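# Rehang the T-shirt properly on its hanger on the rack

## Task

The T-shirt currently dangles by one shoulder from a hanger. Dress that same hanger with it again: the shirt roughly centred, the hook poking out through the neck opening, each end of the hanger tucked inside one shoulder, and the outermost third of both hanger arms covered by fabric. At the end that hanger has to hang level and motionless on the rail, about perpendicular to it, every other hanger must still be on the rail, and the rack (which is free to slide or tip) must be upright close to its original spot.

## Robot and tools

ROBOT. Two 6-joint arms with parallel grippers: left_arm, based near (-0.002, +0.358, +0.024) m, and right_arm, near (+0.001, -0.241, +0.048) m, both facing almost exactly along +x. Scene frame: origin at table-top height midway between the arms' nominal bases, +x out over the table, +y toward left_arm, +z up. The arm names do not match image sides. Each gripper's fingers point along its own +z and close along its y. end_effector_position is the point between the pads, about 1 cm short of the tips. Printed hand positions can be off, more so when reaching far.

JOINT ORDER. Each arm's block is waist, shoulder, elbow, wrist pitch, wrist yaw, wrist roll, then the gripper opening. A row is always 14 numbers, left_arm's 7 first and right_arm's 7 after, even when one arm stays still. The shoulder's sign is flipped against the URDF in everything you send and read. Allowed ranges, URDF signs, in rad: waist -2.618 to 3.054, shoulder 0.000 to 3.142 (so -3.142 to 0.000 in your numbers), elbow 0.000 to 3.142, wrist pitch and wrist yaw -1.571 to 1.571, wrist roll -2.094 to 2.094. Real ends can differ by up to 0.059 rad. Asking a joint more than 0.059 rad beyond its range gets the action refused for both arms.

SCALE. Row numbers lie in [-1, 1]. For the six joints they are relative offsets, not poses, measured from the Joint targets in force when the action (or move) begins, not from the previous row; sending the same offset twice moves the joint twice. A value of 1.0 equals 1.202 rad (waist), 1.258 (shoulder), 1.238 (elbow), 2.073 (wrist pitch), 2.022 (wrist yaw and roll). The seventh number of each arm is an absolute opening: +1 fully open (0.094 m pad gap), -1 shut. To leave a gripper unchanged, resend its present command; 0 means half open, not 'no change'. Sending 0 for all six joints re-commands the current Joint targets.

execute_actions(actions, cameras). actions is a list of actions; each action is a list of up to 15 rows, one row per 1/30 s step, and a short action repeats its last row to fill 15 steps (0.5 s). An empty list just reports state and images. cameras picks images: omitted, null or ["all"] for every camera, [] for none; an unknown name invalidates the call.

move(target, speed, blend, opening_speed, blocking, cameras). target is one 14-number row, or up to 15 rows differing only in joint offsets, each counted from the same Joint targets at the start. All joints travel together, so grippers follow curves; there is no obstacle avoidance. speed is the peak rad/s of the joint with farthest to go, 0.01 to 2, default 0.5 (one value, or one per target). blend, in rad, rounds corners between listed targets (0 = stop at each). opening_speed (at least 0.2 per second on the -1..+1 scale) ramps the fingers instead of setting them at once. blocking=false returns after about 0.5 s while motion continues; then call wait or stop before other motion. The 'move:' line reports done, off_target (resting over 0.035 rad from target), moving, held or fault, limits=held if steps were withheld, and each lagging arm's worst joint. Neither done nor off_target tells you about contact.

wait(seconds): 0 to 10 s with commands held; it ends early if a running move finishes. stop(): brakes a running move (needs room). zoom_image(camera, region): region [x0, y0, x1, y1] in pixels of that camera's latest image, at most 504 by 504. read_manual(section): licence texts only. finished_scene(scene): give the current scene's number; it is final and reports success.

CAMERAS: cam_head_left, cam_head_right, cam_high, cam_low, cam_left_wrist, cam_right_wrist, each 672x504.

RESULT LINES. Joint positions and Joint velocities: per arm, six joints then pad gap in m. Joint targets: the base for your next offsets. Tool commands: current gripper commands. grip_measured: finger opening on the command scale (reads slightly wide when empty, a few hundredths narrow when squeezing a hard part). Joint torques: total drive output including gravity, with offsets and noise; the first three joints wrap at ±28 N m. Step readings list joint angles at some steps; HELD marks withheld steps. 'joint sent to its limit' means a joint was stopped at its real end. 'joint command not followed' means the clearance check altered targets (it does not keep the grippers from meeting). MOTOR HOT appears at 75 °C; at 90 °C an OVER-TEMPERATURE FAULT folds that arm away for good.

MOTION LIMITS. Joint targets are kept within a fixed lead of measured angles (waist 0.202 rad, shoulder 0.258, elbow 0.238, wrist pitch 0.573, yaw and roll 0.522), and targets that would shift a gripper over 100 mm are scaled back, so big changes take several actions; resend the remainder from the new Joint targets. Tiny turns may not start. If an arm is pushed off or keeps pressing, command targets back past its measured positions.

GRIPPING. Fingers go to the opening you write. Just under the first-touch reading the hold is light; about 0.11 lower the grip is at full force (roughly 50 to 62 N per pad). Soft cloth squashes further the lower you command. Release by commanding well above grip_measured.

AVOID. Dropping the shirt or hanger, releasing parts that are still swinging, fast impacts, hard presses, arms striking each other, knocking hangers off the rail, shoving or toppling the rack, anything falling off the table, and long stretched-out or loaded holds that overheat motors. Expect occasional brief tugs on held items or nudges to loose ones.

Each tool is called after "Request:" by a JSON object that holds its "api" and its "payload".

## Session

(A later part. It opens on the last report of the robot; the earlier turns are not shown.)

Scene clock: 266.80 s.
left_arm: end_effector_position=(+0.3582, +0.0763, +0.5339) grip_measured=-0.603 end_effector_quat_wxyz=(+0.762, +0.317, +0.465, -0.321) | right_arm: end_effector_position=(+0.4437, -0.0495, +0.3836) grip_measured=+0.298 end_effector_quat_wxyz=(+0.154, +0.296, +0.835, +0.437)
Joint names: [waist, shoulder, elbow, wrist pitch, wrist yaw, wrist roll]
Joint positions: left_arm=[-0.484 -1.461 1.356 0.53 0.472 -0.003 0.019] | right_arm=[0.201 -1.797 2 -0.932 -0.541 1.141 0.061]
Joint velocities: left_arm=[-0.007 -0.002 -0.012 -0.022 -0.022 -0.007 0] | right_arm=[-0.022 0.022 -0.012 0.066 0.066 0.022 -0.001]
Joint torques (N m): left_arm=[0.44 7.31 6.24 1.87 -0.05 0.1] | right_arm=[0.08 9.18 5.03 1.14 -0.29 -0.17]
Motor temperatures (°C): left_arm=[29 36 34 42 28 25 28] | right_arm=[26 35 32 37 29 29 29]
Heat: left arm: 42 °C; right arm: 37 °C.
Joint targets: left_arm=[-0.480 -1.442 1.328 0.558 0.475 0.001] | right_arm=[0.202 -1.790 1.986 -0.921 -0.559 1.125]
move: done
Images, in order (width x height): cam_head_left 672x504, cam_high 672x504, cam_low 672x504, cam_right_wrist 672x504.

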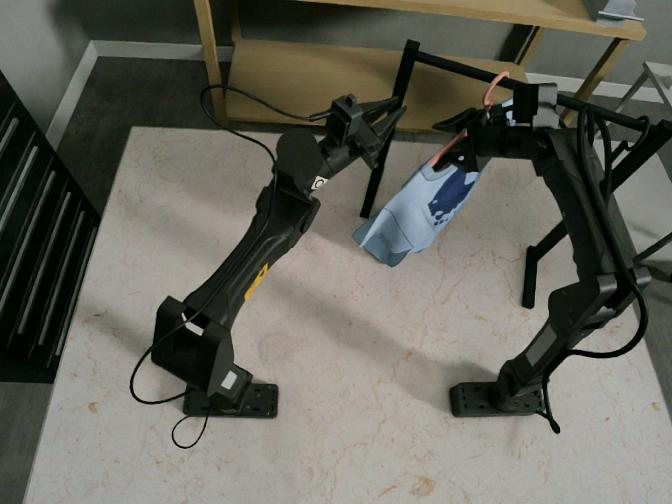

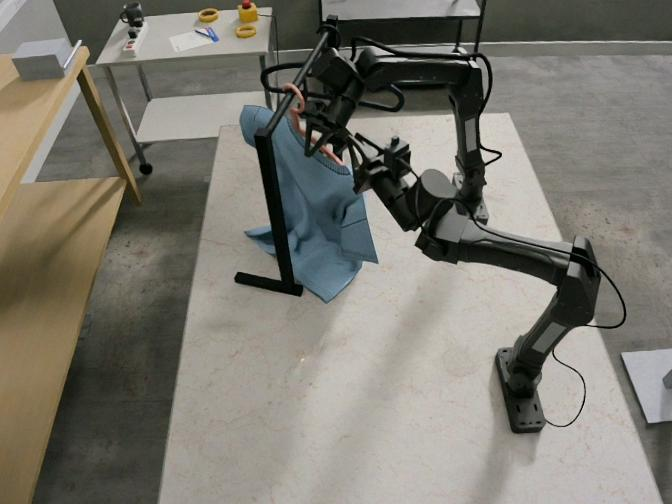

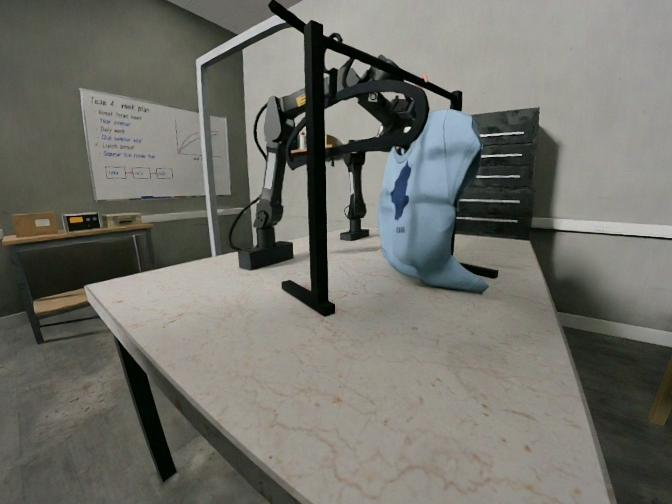

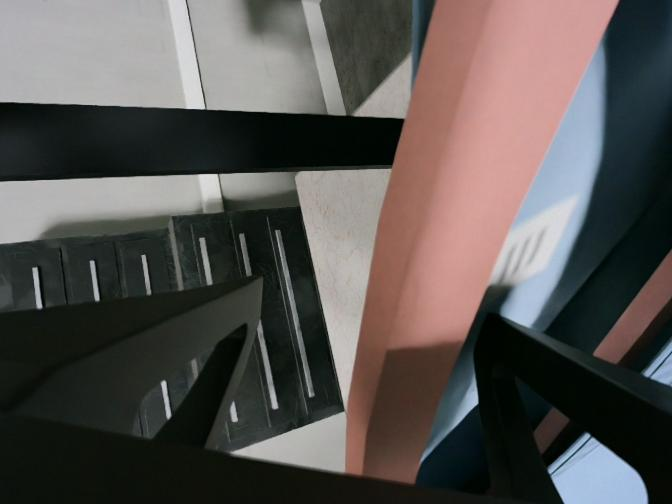

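Request:
{"api": "move", "payload": {"target": [[0,0,0,0,0,0,-0.6,-0.0266,0.0477,0.08,-0.0598,-0.0153,-0.0247,0.3],[0,0,0,0,0,0,-0.6,-0.1581,0.0859,0.2326,-0.2214,-0.0682,-0.091,0.3],[0,0,0,0,0,0,-0.6,-0.1323,0.0477,0.2011,-0.1828,-0.0589,-0.863,0.3]], "speed": [0.15,0.25,0.7], "cameras": ["cam_right_wrist","cam_high","cam_head_left","cam_head_right"]}}

Request:
{"api": "zoom_image", "payload": {"camera": "cam_high", "region": [200, 70, 420, 310]}}

Request:
{"api": "zoom_image", "payload": {"camera": "cam_head_left", "region": [320, 30, 580, 290]}}

Scene clock: 272.40 s.
left_arm: end_effector_position=(+0.3582, +0.0763, +0.5339) grip_measured=-0.603 end_effector_quat_wxyz=(+0.762, +0.317, +0.465, -0.321) | right_arm: end_effector_position=(+0.3801, -0.1091, +0.4491) grip_measured=+0.298 end_effector_quat_wxyz=(+0.420, -0.402, +0.789, +0.198)
Joint names: [waist, shoulder, elbow, wrist pitch, wrist yaw, wrist roll]
Joint positions: left_arm=[-0.484 -1.461 1.356 0.53 0.472 -0.003 0.019] | right_arm=[0.038 -1.72 2.241 -1.337 -0.673 -0.615 0.061]
Joint velocities: left_arm=[-0.012 0.007 0.012 0.051 -0.037 -0.007 -0.001] | right_arm=[-0.002 0.012 0.002 -0.007 -0.007 0.022 0]
Joint torques (N m): left_arm=[0.42 7.32 6.42 1.83 0.01 0.11] | right_arm=[0.4 5.75 4.46 1.28 -0.22 -0.13]
Motor temperatures (°C): left_arm=[29 36 34 43 28 25 28] | right_arm=[26 34 32 37 29 29 29]
Heat: left arm: 43 °C; right arm: 37 °C.
Joint targets: left_arm=[-0.480 -1.442 1.328 0.558 0.475 0.001] | right_arm=[0.043 -1.730 2.235 -1.300 -0.678 -0.620]
move: off_target (right_arm); right_arm: the wrist pitch is farthest, 0.037 rad from its target
Images, in order (width x height): cam_head_left 672x504, cam_head_right 672x504, cam_high 672x504, cam_right_wrist 672x504.

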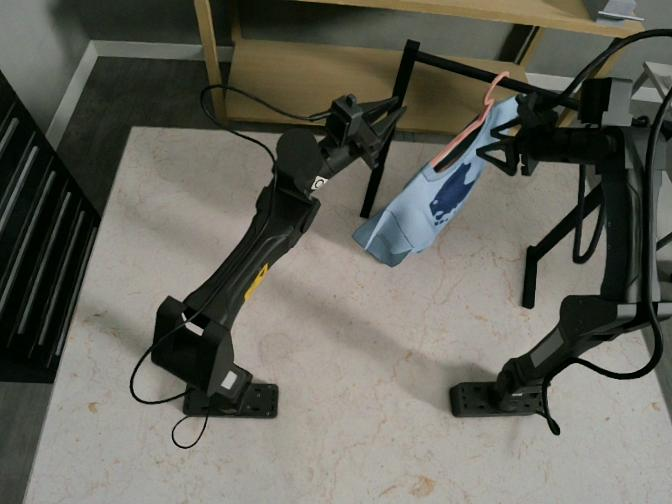

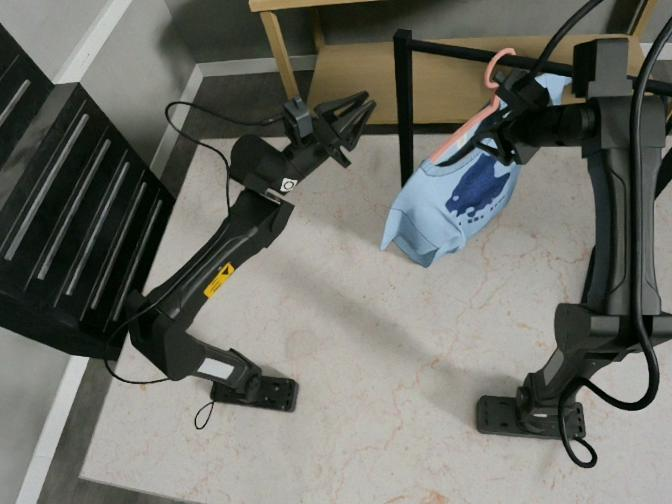

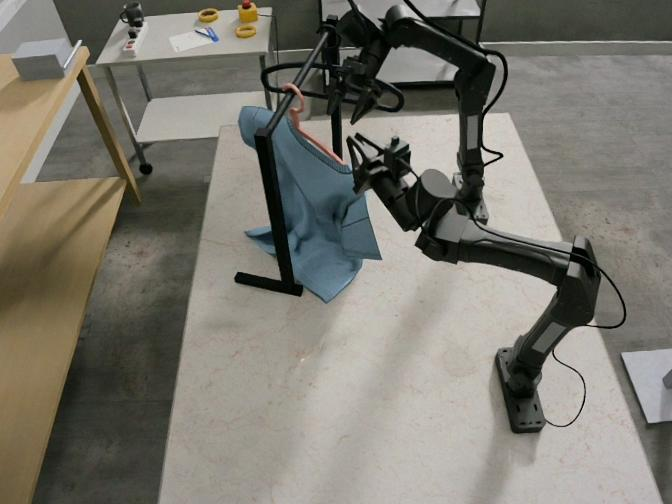

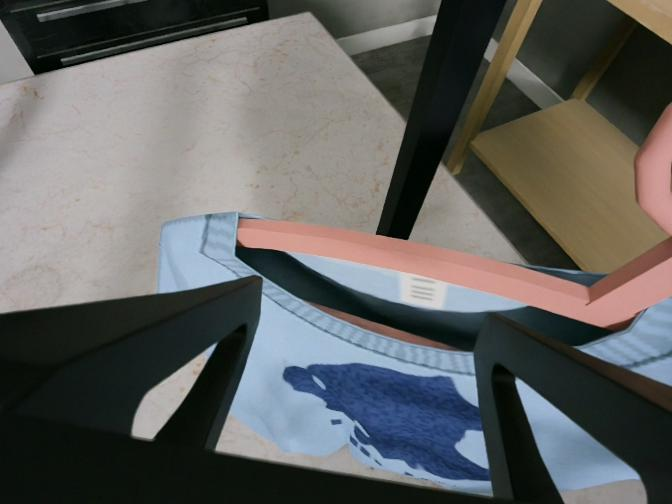

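Scaled by 2.100 from the camera's 672x504 image, which has a finer 960x720 frame.

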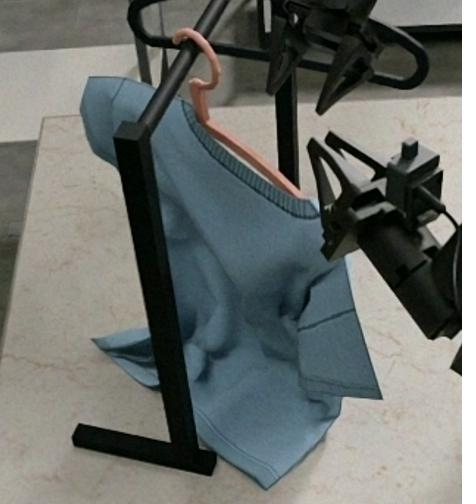

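Scaled by 1.938 from the camera's 672x504 image, which has a finer 960x720 frame.

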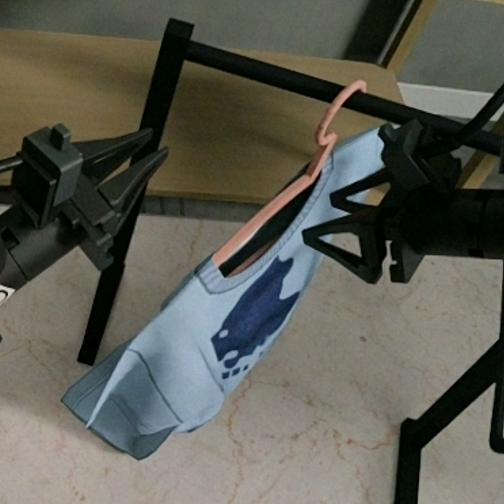

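Request:
{"api": "zoom_image", "payload": {"camera": "cam_right_wrist", "region": [480, 200, 672, 400]}}

Request:
{"api": "zoom_image", "payload": {"camera": "cam_head_left", "region": [440, 60, 540, 180]}}

Request:
{"api": "zoom_image", "payload": {"camera": "cam_high", "region": [230, 70, 330, 170]}}

Request:
{"api": "zoom_image", "payload": {"camera": "cam_head_right", "region": [440, 30, 672, 280]}}

Scaled by 2.520 from the camera's 672x504 image, which has a finer 960x720 frame.

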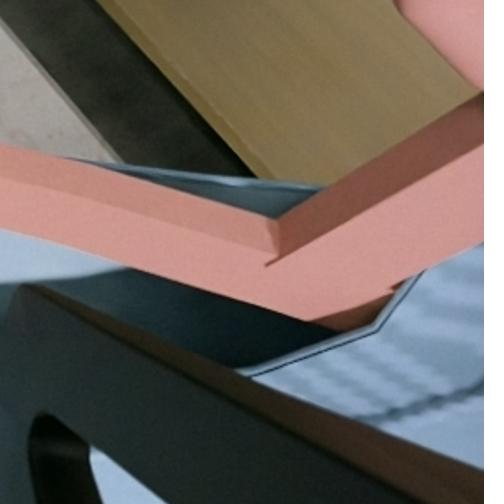

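Scaled by 4.200 from the camera's 672x504 image, which has a finer 960x720 frame.

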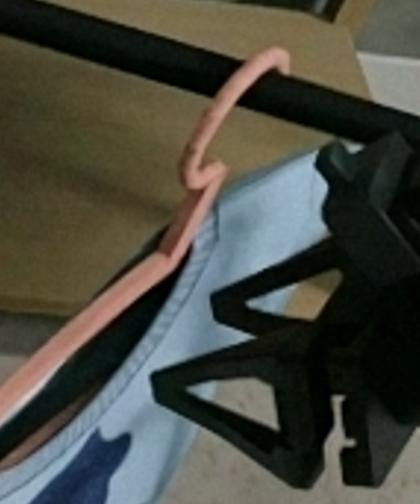

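Scaled by 5.040 from the camera's 672x504 image, which has a finer 960x720 frame.

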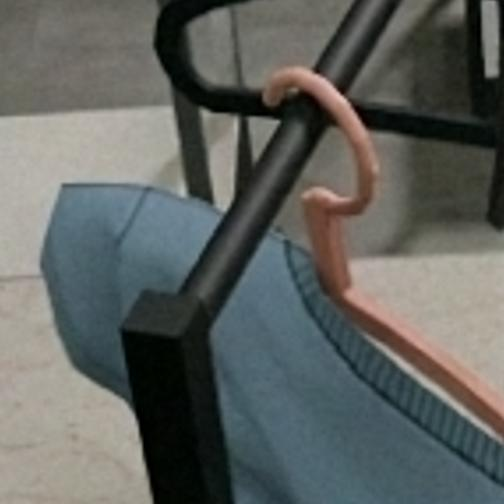

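Scaled by 2.016 from the camera's 672x504 image, which has a finer 960x720 frame.

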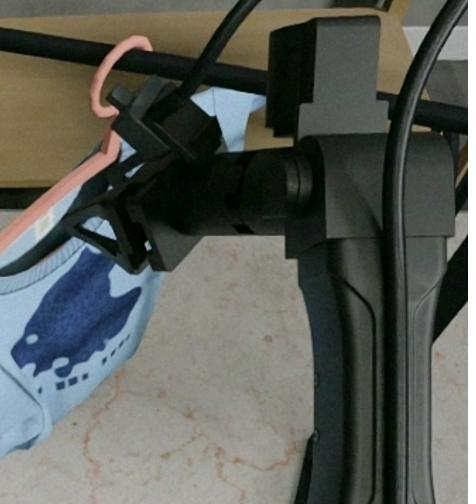

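Request:
{"api": "move", "payload": {"target": [0,0,0,0,0,0,-0.6,0.094,0.0556,-0.063,-0.0728,0.086,0.0109,0.3], "speed": 0.3, "cameras": ["cam_right_wrist"]}}

Scene clock: 276.43 s.
left_arm: end_effector_position=(+0.3582, +0.0763, +0.5339) grip_measured=-0.603 end_effector_quat_wxyz=(+0.762, +0.317, +0.465, -0.321) | right_arm: end_effector_position=(+0.3537, -0.0931, +0.4101) grip_measured=+0.298 end_effector_quat_wxyz=(+0.339, -0.419, +0.826, +0.167)
Joint names: [waist, shoulder, elbow, wrist pitch, wrist yaw, wrist roll]
Joint positions: left_arm=[-0.484 -1.461 1.356 0.53 0.472 -0.003 0.019] | right_arm=[0.154 -1.691 2.169 -1.432 -0.503 -0.609 0.061]
Joint velocities: left_arm=[-0.017 0.012 0.027 0.051 -0.037 -0.051 0.001] | right_arm=[-0.012 0.007 -0.002 -0.066 0.022 -0.007 0]
Joint torques (N m): left_arm=[0.35 7.34 6.43 1.84 -0.03 0.06] | right_arm=[0.16 9.21 4.11 0.68 -0.16 0.06]
Motor temperatures (°C): left_arm=[29 36 34 43 28 25 28] | right_arm=[26 34 32 37 29 29 29]
Heat: left arm: 43 °C; right arm: 37 °C.
Joint targets: left_arm=[-0.480 -1.442 1.328 0.558 0.475 0.001] | right_arm=[0.156 -1.660 2.157 -1.451 -0.504 -0.598]
move: done
Images, in order (width x height): cam_right_wrist 672x504.

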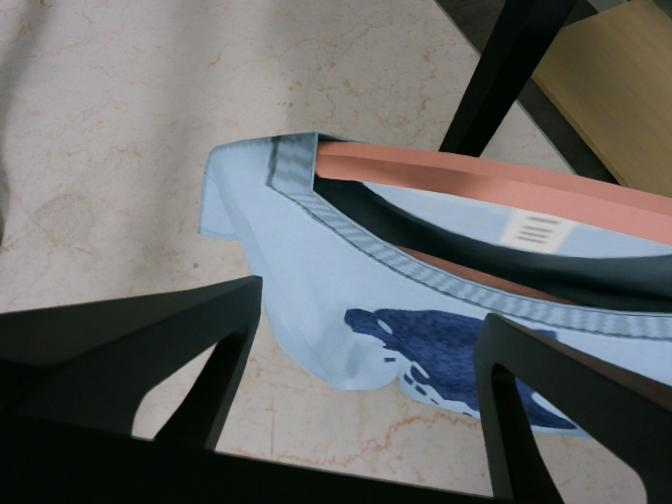

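Request:
{"api": "execute_actions", "payload": {"actions": [], "cameras": ["cam_high","cam_low","cam_right_wrist"]}}

Request:
{"api": "zoom_image", "payload": {"camera": "cam_high", "region": [200, 70, 420, 310]}}

Request:
{"api": "zoom_image", "payload": {"camera": "cam_low", "region": [280, 60, 530, 310]}}

Scene clock: 277.33 s.
left_arm: end_effector_position=(+0.3582, +0.0763, +0.5339) grip_measured=-0.603 end_effector_quat_wxyz=(+0.762, +0.317, +0.465, -0.321) | right_arm: end_effector_position=(+0.3536, -0.0934, +0.4097) grip_measured=+0.298 end_effector_quat_wxyz=(+0.338, -0.419, +0.826, +0.166)
Joint names: [waist, shoulder, elbow, wrist pitch, wrist yaw, wrist roll]
Joint positions: left_arm=[-0.484 -1.461 1.356 0.53 0.472 -0.003 0.019] | right_arm=[0.154 -1.691 2.169 -1.434 -0.501 -0.609 0.061]
Joint velocities: left_arm=[-0.007 -0.012 -0.007 -0.007 -0.066 0.022 -0.001] | right_arm=[-0.022 0.002 -0.007 0.037 0.007 -0.022 0]
Joint torques (N m): left_arm=[0.35 7.35 6.31 1.83 -0.04 0.03] | right_arm=[0.16 9.2 4.11 0.7 -0.17 0.05]
Motor temperatures (°C): left_arm=[29 36 34 43 28 25 28] | right_arm=[26 34 32 37 29 29 29]
Heat: left arm: 43 °C; right arm: 37 °C.
Joint targets: left_arm=[-0.480 -1.442 1.328 0.558 0.475 0.001] | right_arm=[0.156 -1.660 2.157 -1.451 -0.504 -0.598]
Tool commands: left_gripper/opening=-0.6 right_gripper/opening=+0.3
Images, in order (width x height): cam_high 672x504, cam_low 672x504, cam_right_wrist 672x504.

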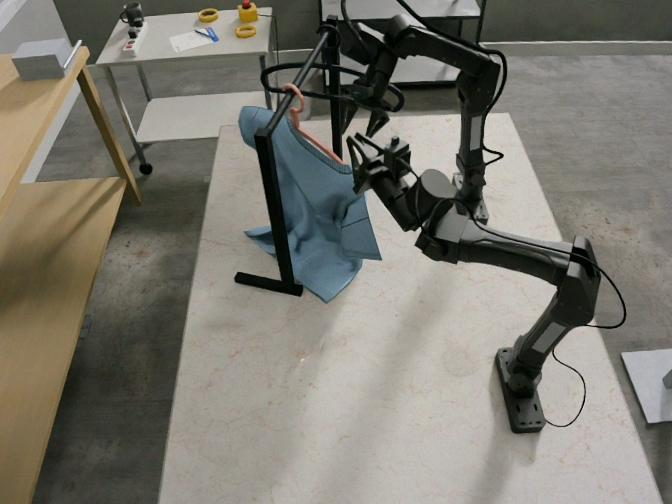

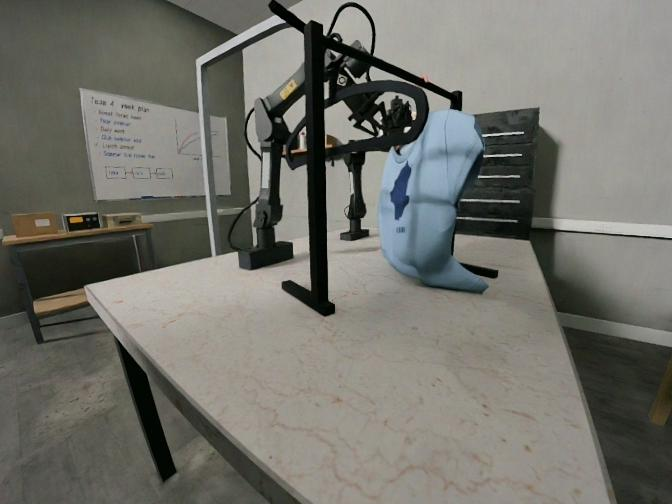

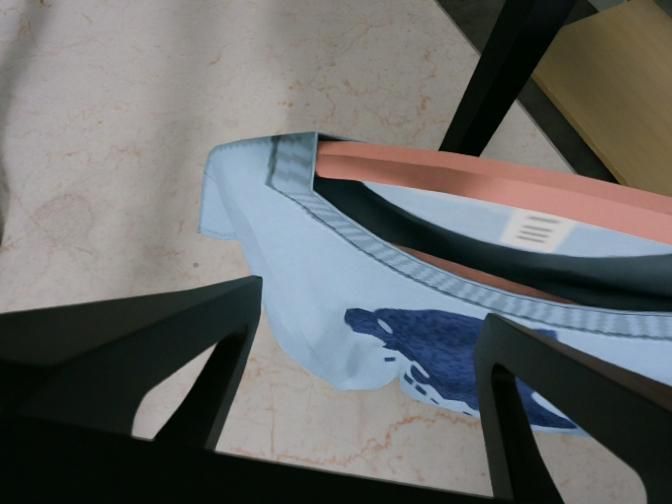

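Scaled by 2.100 from the camera's 672x504 image, which has a finer 960x720 frame.

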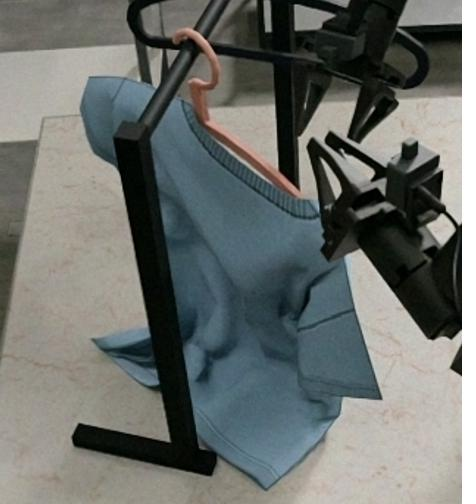

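Scaled by 2.016 from the camera's 672x504 image, which has a finer 960x720 frame.

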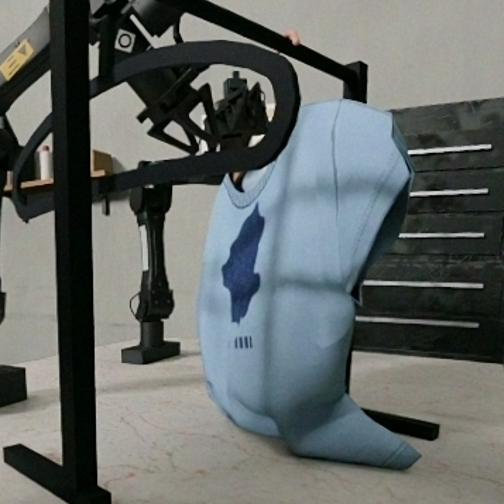

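Request:
{"api": "move", "payload": {"target": [[0,0,0,0,0,0,-0.6,0.0794,-0.0081,-0.0904,0.0796,0.027,0.0404,0.3],[0,0,0,0,0,0,-0.6,0.1323,-0.0135,-0.1506,0.1327,0.045,0.0673,0.3],[0,0,0,0,0,0,-0.6,0.1656,-0.0715,-0.0803,0.1427,0.0584,0.0905,0.3]], "speed": 0.25, "cameras": ["cam_right_wrist","cam_high"]}}

Scene clock: 279.67 s.
left_arm: end_effector_position=(+0.3582, +0.0763, +0.5339) grip_measured=-0.603 end_effector_quat_wxyz=(+0.762, +0.317, +0.465, -0.321) | right_arm: end_effector_position=(+0.3766, -0.0248, +0.3641) grip_measured=+0.298 end_effector_quat_wxyz=(+0.320, -0.415, +0.834, +0.171)
Joint names: [waist, shoulder, elbow, wrist pitch, wrist yaw, wrist roll]
Joint positions: left_arm=[-0.484 -1.461 1.356 0.53 0.472 -0.003 0.019] | right_arm=[0.351 -1.743 2.019 -1.193 -0.384 -0.426 0.061]
Joint velocities: left_arm=[0.002 -0.002 -0.002 0.007 -0.007 0.037 0] | right_arm=[0.012 -0.012 0.012 -0.051 0.022 0.007 -0.001]
Joint torques (N m): left_arm=[0.42 7.43 6.3 1.88 0 0.04] | right_arm=[0.31 7.19 8.5 1.24 -0.1 0.03]
Motor temperatures (°C): left_arm=[29 36 34 43 28 25 28] | right_arm=[26 34 32 37 29 29 28]
Heat: left arm: 43 °C; right arm: 37 °C.
Joint targets: left_arm=[-0.480 -1.442 1.328 0.558 0.475 0.001] | right_arm=[0.355 -1.750 2.058 -1.155 -0.386 -0.415]
move: off_target (right_arm); right_arm: the elbow is farthest, 0.039 rad from its target
Images, in order (width x height): cam_high 672x504, cam_right_wrist 672x504.

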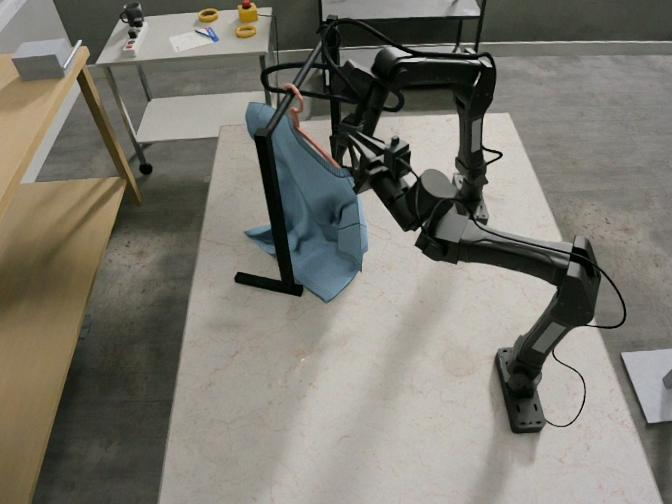

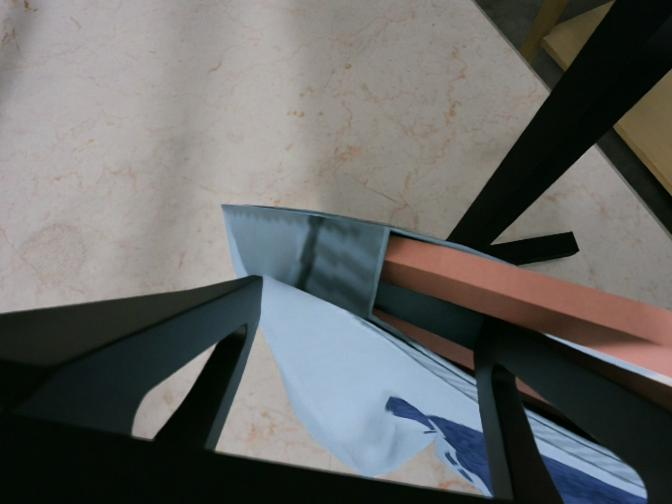

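Request:
{"api": "move", "payload": {"target": [0,0,0,0,0,0,-0.6,0.045,-0.02,-0.055,0.05,0.016,0.024,0.3], "speed": 0.25, "cameras": ["cam_right_wrist"]}}

Scene clock: 280.80 s.
left_arm: end_effector_position=(+0.3582, +0.0763, +0.5339) grip_measured=-0.603 end_effector_quat_wxyz=(+0.762, +0.317, +0.465, -0.321) | right_arm: end_effector_position=(+0.3876, +0.0001, +0.3616) grip_measured=+0.298 end_effector_quat_wxyz=(+0.341, -0.415, +0.826, +0.171)
Joint names: [waist, shoulder, elbow, wrist pitch, wrist yaw, wrist roll]
Joint positions: left_arm=[-0.484 -1.461 1.356 0.53 0.472 -0.003 0.019] | right_arm=[0.406 -1.766 2.002 -1.092 -0.352 -0.379 0.061]
Joint velocities: left_arm=[0.012 0.002 -0.002 -0.007 0.022 -0.022 -0.001] | right_arm=[-0.007 0.017 -0.007 -0.007 -0.066 -0.066 -0.001]
Joint torques (N m): left_arm=[0.43 7.24 6.32 1.82 -0.01 0.14] | right_arm=[0.21 7.41 5 1.34 -0.07 0.05]
Motor temperatures (°C): left_arm=[29 36 34 43 28 25 28] | right_arm=[26 34 32 37 29 29 28]
Heat: left arm: 43 °C; right arm: 37 °C.
Joint targets: left_arm=[-0.480 -1.442 1.328 0.558 0.475 0.001] | right_arm=[0.409 -1.775 1.990 -1.052 -0.354 -0.366]
move: off_target (right_arm); right_arm: the wrist pitch is farthest, 0.040 rad from its target
Images, in order (width x height): cam_right_wrist 672x504.

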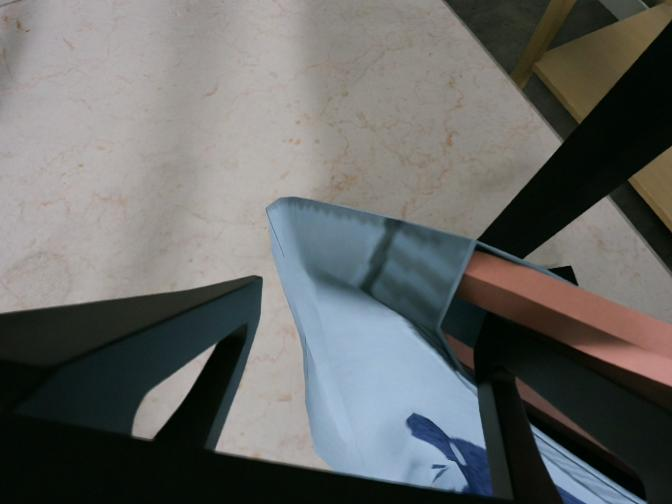

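Request:
{"api": "move", "payload": {"target": [0,0,0,0,0,0,-0.6,0,-0.03,0,0,0,0,0.3], "speed": 0.25, "cameras": []}}

Request:
{"api": "move", "payload": {"target": [0,0,0,0,0,0,-0.6,0,0,0,0,0,0,-1], "opening_speed": 1.5, "cameras": ["cam_right_wrist","cam_high"]}}

Request:
{"api": "zoom_image", "payload": {"camera": "cam_high", "region": [200, 70, 420, 310]}}

Scene clock: 281.87 s.
left_arm: end_effector_position=(+0.3582, +0.0763, +0.5339) grip_measured=-0.603 end_effector_quat_wxyz=(+0.762, +0.317, +0.465, -0.321) | right_arm: end_effector_position=(+0.3944, +0.0028, +0.3453) grip_measured=+0.298 end_effector_quat_wxyz=(+0.324, -0.414, +0.833, +0.171)
Joint names: [waist, shoulder, elbow, wrist pitch, wrist yaw, wrist roll]
Joint positions: left_arm=[-0.484 -1.461 1.356 0.53 0.472 -0.003 0.019] | right_arm=[0.406 -1.804 2.002 -1.09 -0.351 -0.377 0.061]
Joint velocities: left_arm=[-0.007 -0.022 0.012 -0.037 -0.037 0.007 0] | right_arm=[-0.002 0.007 -0.007 0.007 -0.066 -0.095 0.001]
Joint torques (N m): left_arm=[0.29 7.31 6.39 1.83 -0.02 0.08] | right_arm=[0.24 7.84 5.04 1.28 -0.1 0.06]
Motor temperatures (°C): left_arm=[29 36 34 43 28 25 28] | right_arm=[26 34 32 37 29 29 28]
Heat: left arm: 43 °C; right arm: 37 °C.
Joint targets: left_arm=[-0.480 -1.442 1.328 0.558 0.475 0.001] | right_arm=[0.409 -1.813 1.990 -1.052 -0.354 -0.366]
move: off_target (right_arm); right_arm: the wrist pitch is farthest, 0.038 rad from its target
No camera images: "cameras" was empty.

Scene clock: 282.97 s.
left_arm: end_effector_position=(+0.3582, +0.0763, +0.5339) grip_measured=-0.603 end_effector_quat_wxyz=(+0.762, +0.317, +0.465, -0.321) | right_arm: end_effector_position=(+0.3951, +0.0028, +0.3457) grip_measured=-0.983 end_effector_quat_wxyz=(+0.326, -0.413, +0.833, +0.171)
Joint names: [waist, shoulder, elbow, wrist pitch, wrist yaw, wrist roll]
Joint positions: left_arm=[-0.484 -1.461 1.356 0.53 0.472 -0.003 0.019] | right_arm=[0.406 -1.804 2.002 -1.087 -0.349 -0.377 0.001]
Joint velocities: left_arm=[-0.012 -0.002 -0.007 0.037 -0.007 0.081 -0.001] | right_arm=[-0.007 0.022 -0.002 0.007 0.007 0.007 0]
Joint torques (N m): left_arm=[0.46 7.38 6.42 1.82 -0.08 0.11] | right_arm=[0.18 7.86 5.07 1.26 -0.13 0.05]
Motor temperatures (°C): left_arm=[29 36 34 43 28 25 28] | right_arm=[26 34 32 37 29 29 28]
Heat: left arm: 43 °C; right arm: 37 °C.
Joint targets: left_arm=[-0.480 -1.442 1.328 0.558 0.475 0.001] | right_arm=[0.409 -1.813 1.990 -1.052 -0.354 -0.366]
move: done
Images, in order (width x height): cam_high 672x504, cam_right_wrist 672x504.

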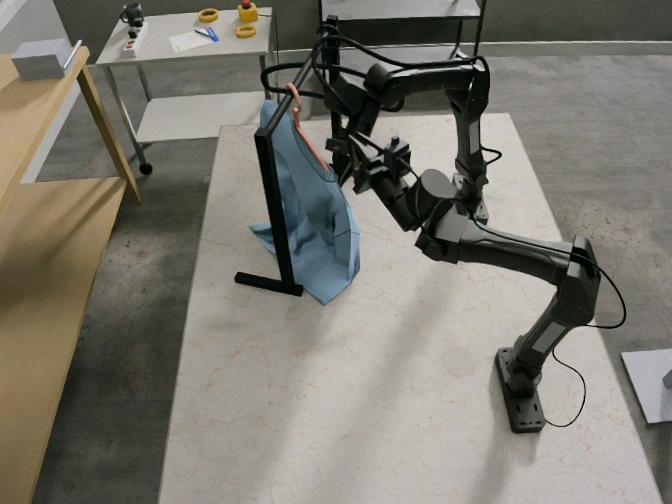

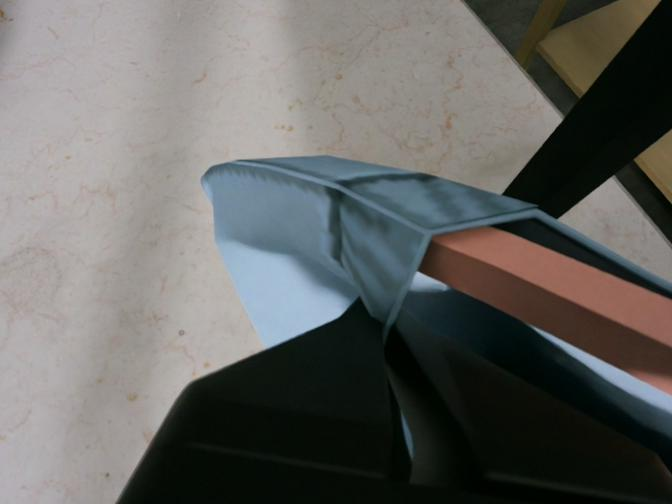

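Scaled by 2.100 from the camera's 672x504 image, which has a finer 960x720 frame.

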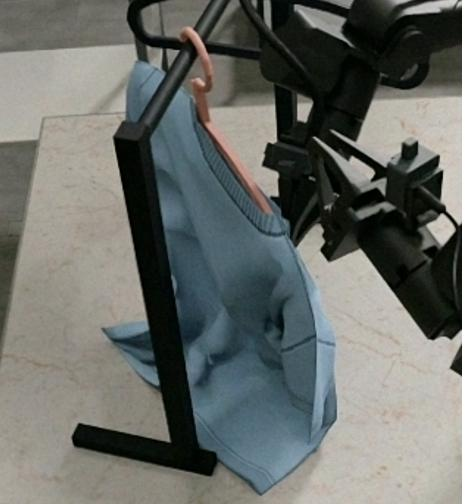

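Request:
{"api": "move", "payload": {"target": [0,0,0,0,0,0,-0.6,-0.162,-0.055,0.17,-0.02,-0.12,-0.01,-1], "speed": 0.12, "cameras": ["cam_high","cam_right_wrist"]}}

Request:
{"api": "zoom_image", "payload": {"camera": "cam_high", "region": [200, 70, 420, 310]}}

Scene clock: 286.10 s.
left_arm: end_effector_position=(+0.3582, +0.0763, +0.5339) grip_measured=-0.603 end_effector_quat_wxyz=(+0.762, +0.317, +0.465, -0.321) | right_arm: end_effector_position=(+0.4351, -0.0381, +0.3886) grip_measured=-0.983 end_effector_quat_wxyz=(+0.380, -0.369, +0.816, +0.233)
Joint names: [waist, shoulder, elbow, wrist pitch, wrist yaw, wrist roll]
Joint positions: left_arm=[-0.484 -1.461 1.356 0.53 0.472 -0.003 0.019] | right_arm=[0.219 -1.869 2.158 -1.087 -0.57 -0.38 0.001]
Joint velocities: left_arm=[-0.012 -0.002 -0.012 -0.007 -0.051 0.022 -0.001] | right_arm=[0.002 -0.012 0.002 0.051 -0.037 0.051 0]
Joint torques (N m): left_arm=[0.36 7.46 6.32 1.83 -0.07 0.1] | right_arm=[-0.36 7.9 8.73 0.92 -0.41 -0.1]
Motor temperatures (°C): left_arm=[29 36 34 43 28 25 28] | right_arm=[26 34 32 37 29 29 29]
Heat: left arm: 43 °C; right arm: 37 °C.
Joint targets: left_arm=[-0.480 -1.442 1.328 0.558 0.475 0.001] | right_arm=[0.215 -1.882 2.200 -1.093 -0.596 -0.387]
move: off_target (right_arm); right_arm: the elbow is farthest, 0.042 rad from its target
Images, in order (width x height): cam_high 672x504, cam_right_wrist 672x504.

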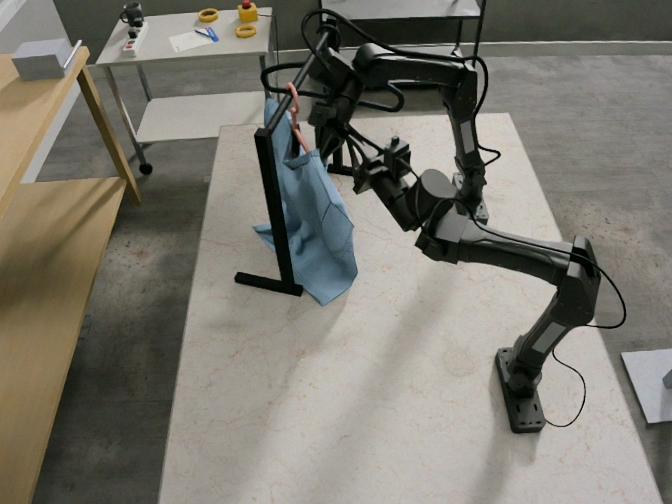

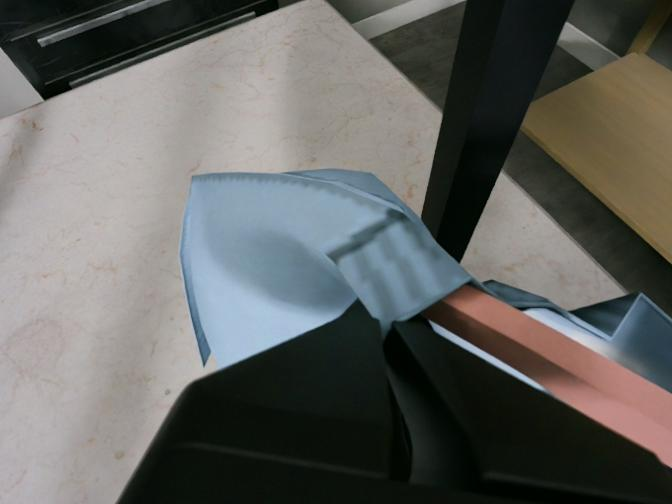

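Scaled by 2.100 from the camera's 672x504 image, which has a finer 960x720 frame.

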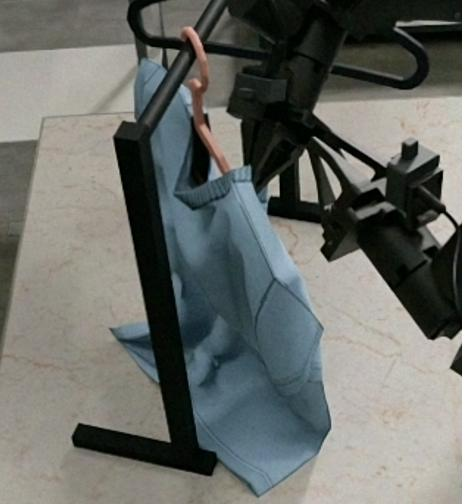

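Request:
{"api": "move", "payload": {"target": [0,0,0,0,0,0,-0.6,-0.1076,-0.04,0.1143,-0.014,-0.0803,-0.007,-1], "speed": 0.12, "cameras": ["cam_high","cam_right_wrist","cam_low"]}}

Request:
{"api": "zoom_image", "payload": {"camera": "cam_high", "region": [200, 70, 420, 310]}}

Request:
{"api": "zoom_image", "payload": {"camera": "cam_low", "region": [280, 60, 530, 310]}}

Scene clock: 288.20 s.
left_arm: end_effector_position=(+0.3582, +0.0763, +0.5339) grip_measured=-0.603 end_effector_quat_wxyz=(+0.762, +0.317, +0.465, -0.321) | right_arm: end_effector_position=(+0.4530, -0.0735, +0.4263) grip_measured=-0.983 end_effector_quat_wxyz=(+0.425, -0.349, +0.791, +0.268)
Joint names: [waist, shoulder, elbow, wrist pitch, wrist yaw, wrist roll]
Joint positions: left_arm=[-0.484 -1.461 1.356 0.53 0.472 -0.003 0.019] | right_arm=[0.09 -1.92 2.301 -1.11 -0.73 -0.39 0.001]
Joint velocities: left_arm=[-0.002 -0.002 0.007 0.066 -0.007 -0.022 0] | right_arm=[0.007 0.002 0.002 0.007 -0.007 -0.037 -0.001]
Joint torques (N m): left_arm=[0.25 7.23 6.28 1.88 -0.04 0.11] | right_arm=[-0.36 8.08 8.42 0.89 -0.47 -0.12]
Motor temperatures (°C): left_arm=[29 36 34 43 28 25 28] | right_arm=[26 34 32 37 29 29 29]
Heat: left arm: 43 °C; right arm: 37 °C.
Joint targets: left_arm=[-0.480 -1.442 1.328 0.558 0.475 0.001] | right_arm=[0.086 -1.932 2.342 -1.122 -0.759 -0.401]
move: off_target (right_arm); right_arm: the elbow is farthest, 0.040 rad from its target
Images, in order (width x height): cam_high 672x504, cam_low 672x504, cam_right_wrist 672x504.

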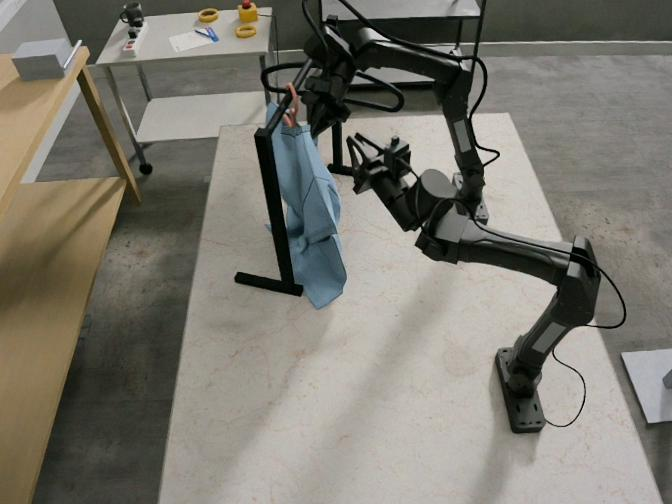

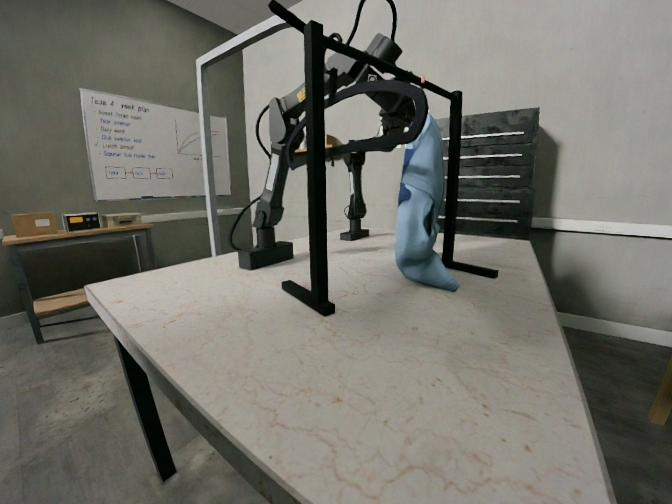

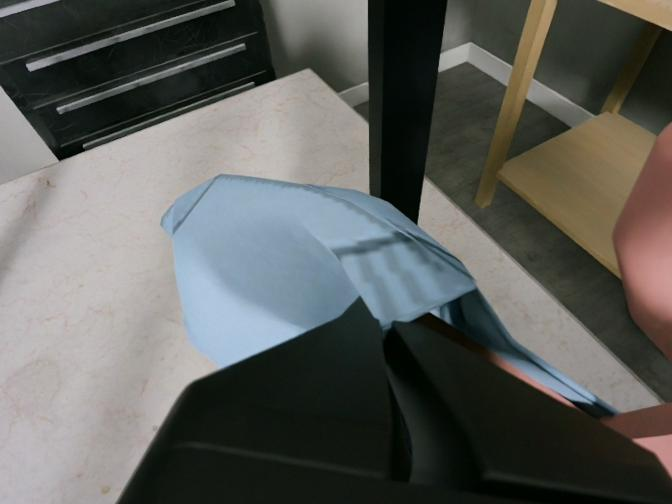

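Scaled by 2.100 from the camera's 672x504 image, which has a finer 960x720 frame.

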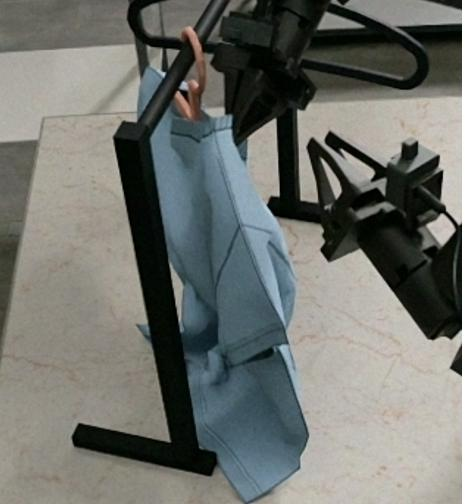

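Scaled by 2.016 from the camera's 672x504 image, which has a finer 960x720 frame.

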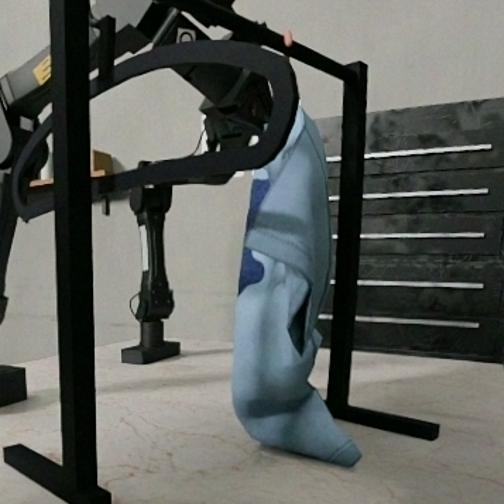

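Request:
{"api": "wait", "payload": {"seconds": 0.5, "cameras": ["cam_head_left","cam_head_right","cam_left_wrist"]}}

Request:
{"api": "zoom_image", "payload": {"camera": "cam_head_left", "region": [320, 30, 580, 290]}}

Request:
{"api": "zoom_image", "payload": {"camera": "cam_head_right", "region": [320, 30, 580, 290]}}

Scene clock: 288.90 s.
left_arm: end_effector_position=(+0.3582, +0.0763, +0.5339) grip_measured=-0.603 end_effector_quat_wxyz=(+0.762, +0.317, +0.465, -0.321) | right_arm: end_effector_position=(+0.4530, -0.0735, +0.4263) grip_measured=-0.983 end_effector_quat_wxyz=(+0.425, -0.349, +0.791, +0.268)
Joint names: [waist, shoulder, elbow, wrist pitch, wrist yaw, wrist roll]
Joint positions: left_arm=[-0.484 -1.461 1.356 0.53 0.472 -0.003 0.019] | right_arm=[0.09 -1.92 2.301 -1.11 -0.73 -0.39 0.001]
Joint velocities: left_arm=[-0.007 0.007 0.002 -0.051 -0.037 0.007 0] | right_arm=[-0.002 -0.002 -0.017 -0.051 -0.037 0.037 0]
Joint torques (N m): left_arm=[0.35 7.32 6.46 1.85 0 0.07] | right_arm=[-0.36 8.08 8.4 0.89 -0.46 -0.11]
Motor temperatures (°C): left_arm=[29 36 34 43 28 25 28] | right_arm=[26 34 32 37 29 29 29]
Heat: left arm: 43 °C; right arm: 37 °C.
Joint targets: left_arm=[-0.480 -1.442 1.328 0.558 0.475 0.001] | right_arm=[0.086 -1.932 2.342 -1.122 -0.759 -0.401]
Tool commands: left_gripper/opening=-0.6 right_gripper/opening=-1.0
wait: 0.50 s; at rest from the start
Images, in order (width x height): cam_head_left 672x504, cam_head_right 672x504, cam_left_wrist 672x504.

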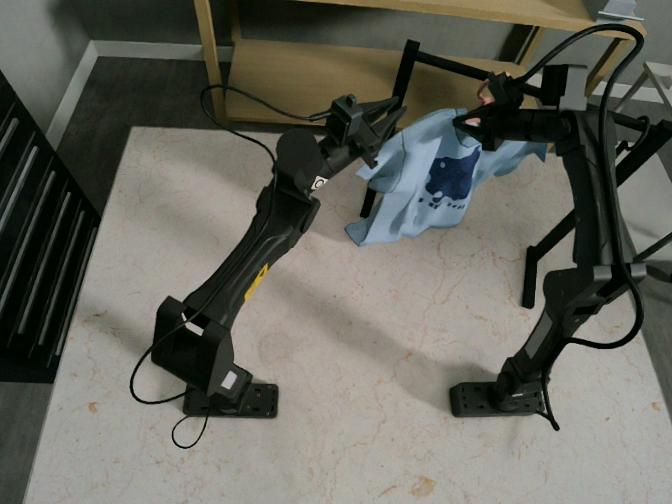

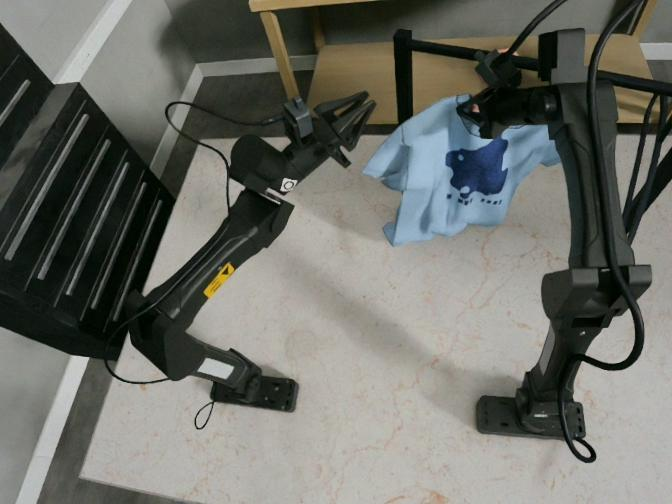

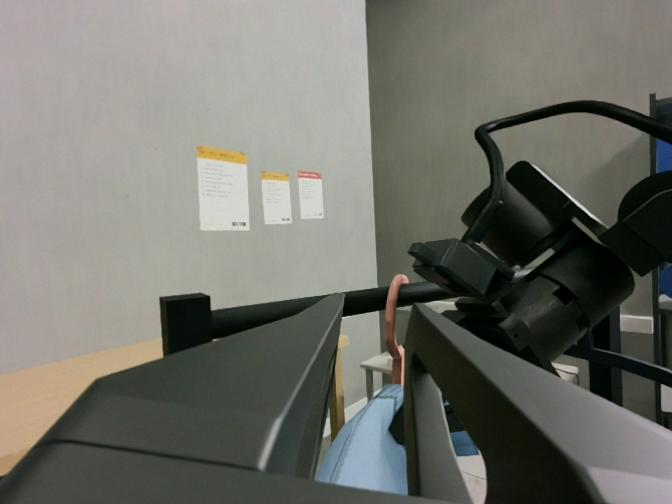

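Scaled by 1.938 from the camera's 672x504 image, which has a finer 960x720 frame.

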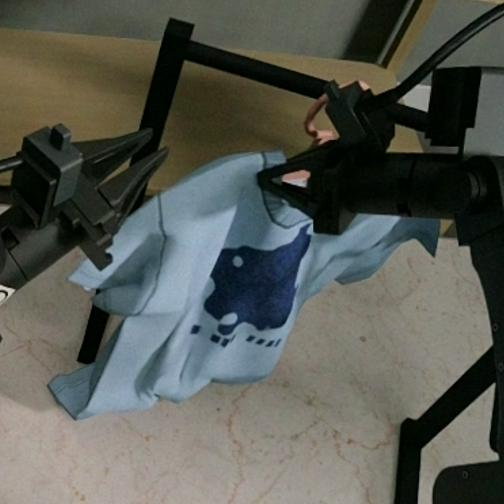

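Scaled by 1.938 from the camera's 672x504 image, which has a finer 960x720 frame.

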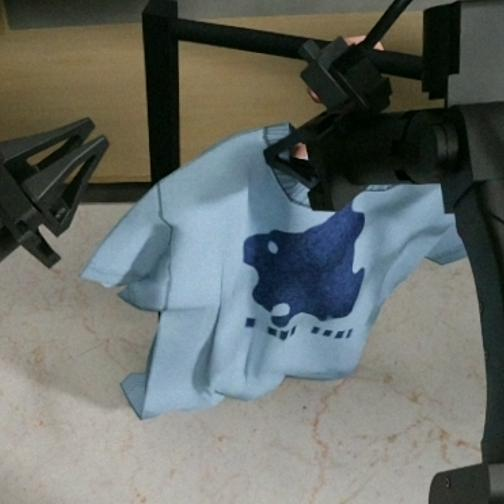

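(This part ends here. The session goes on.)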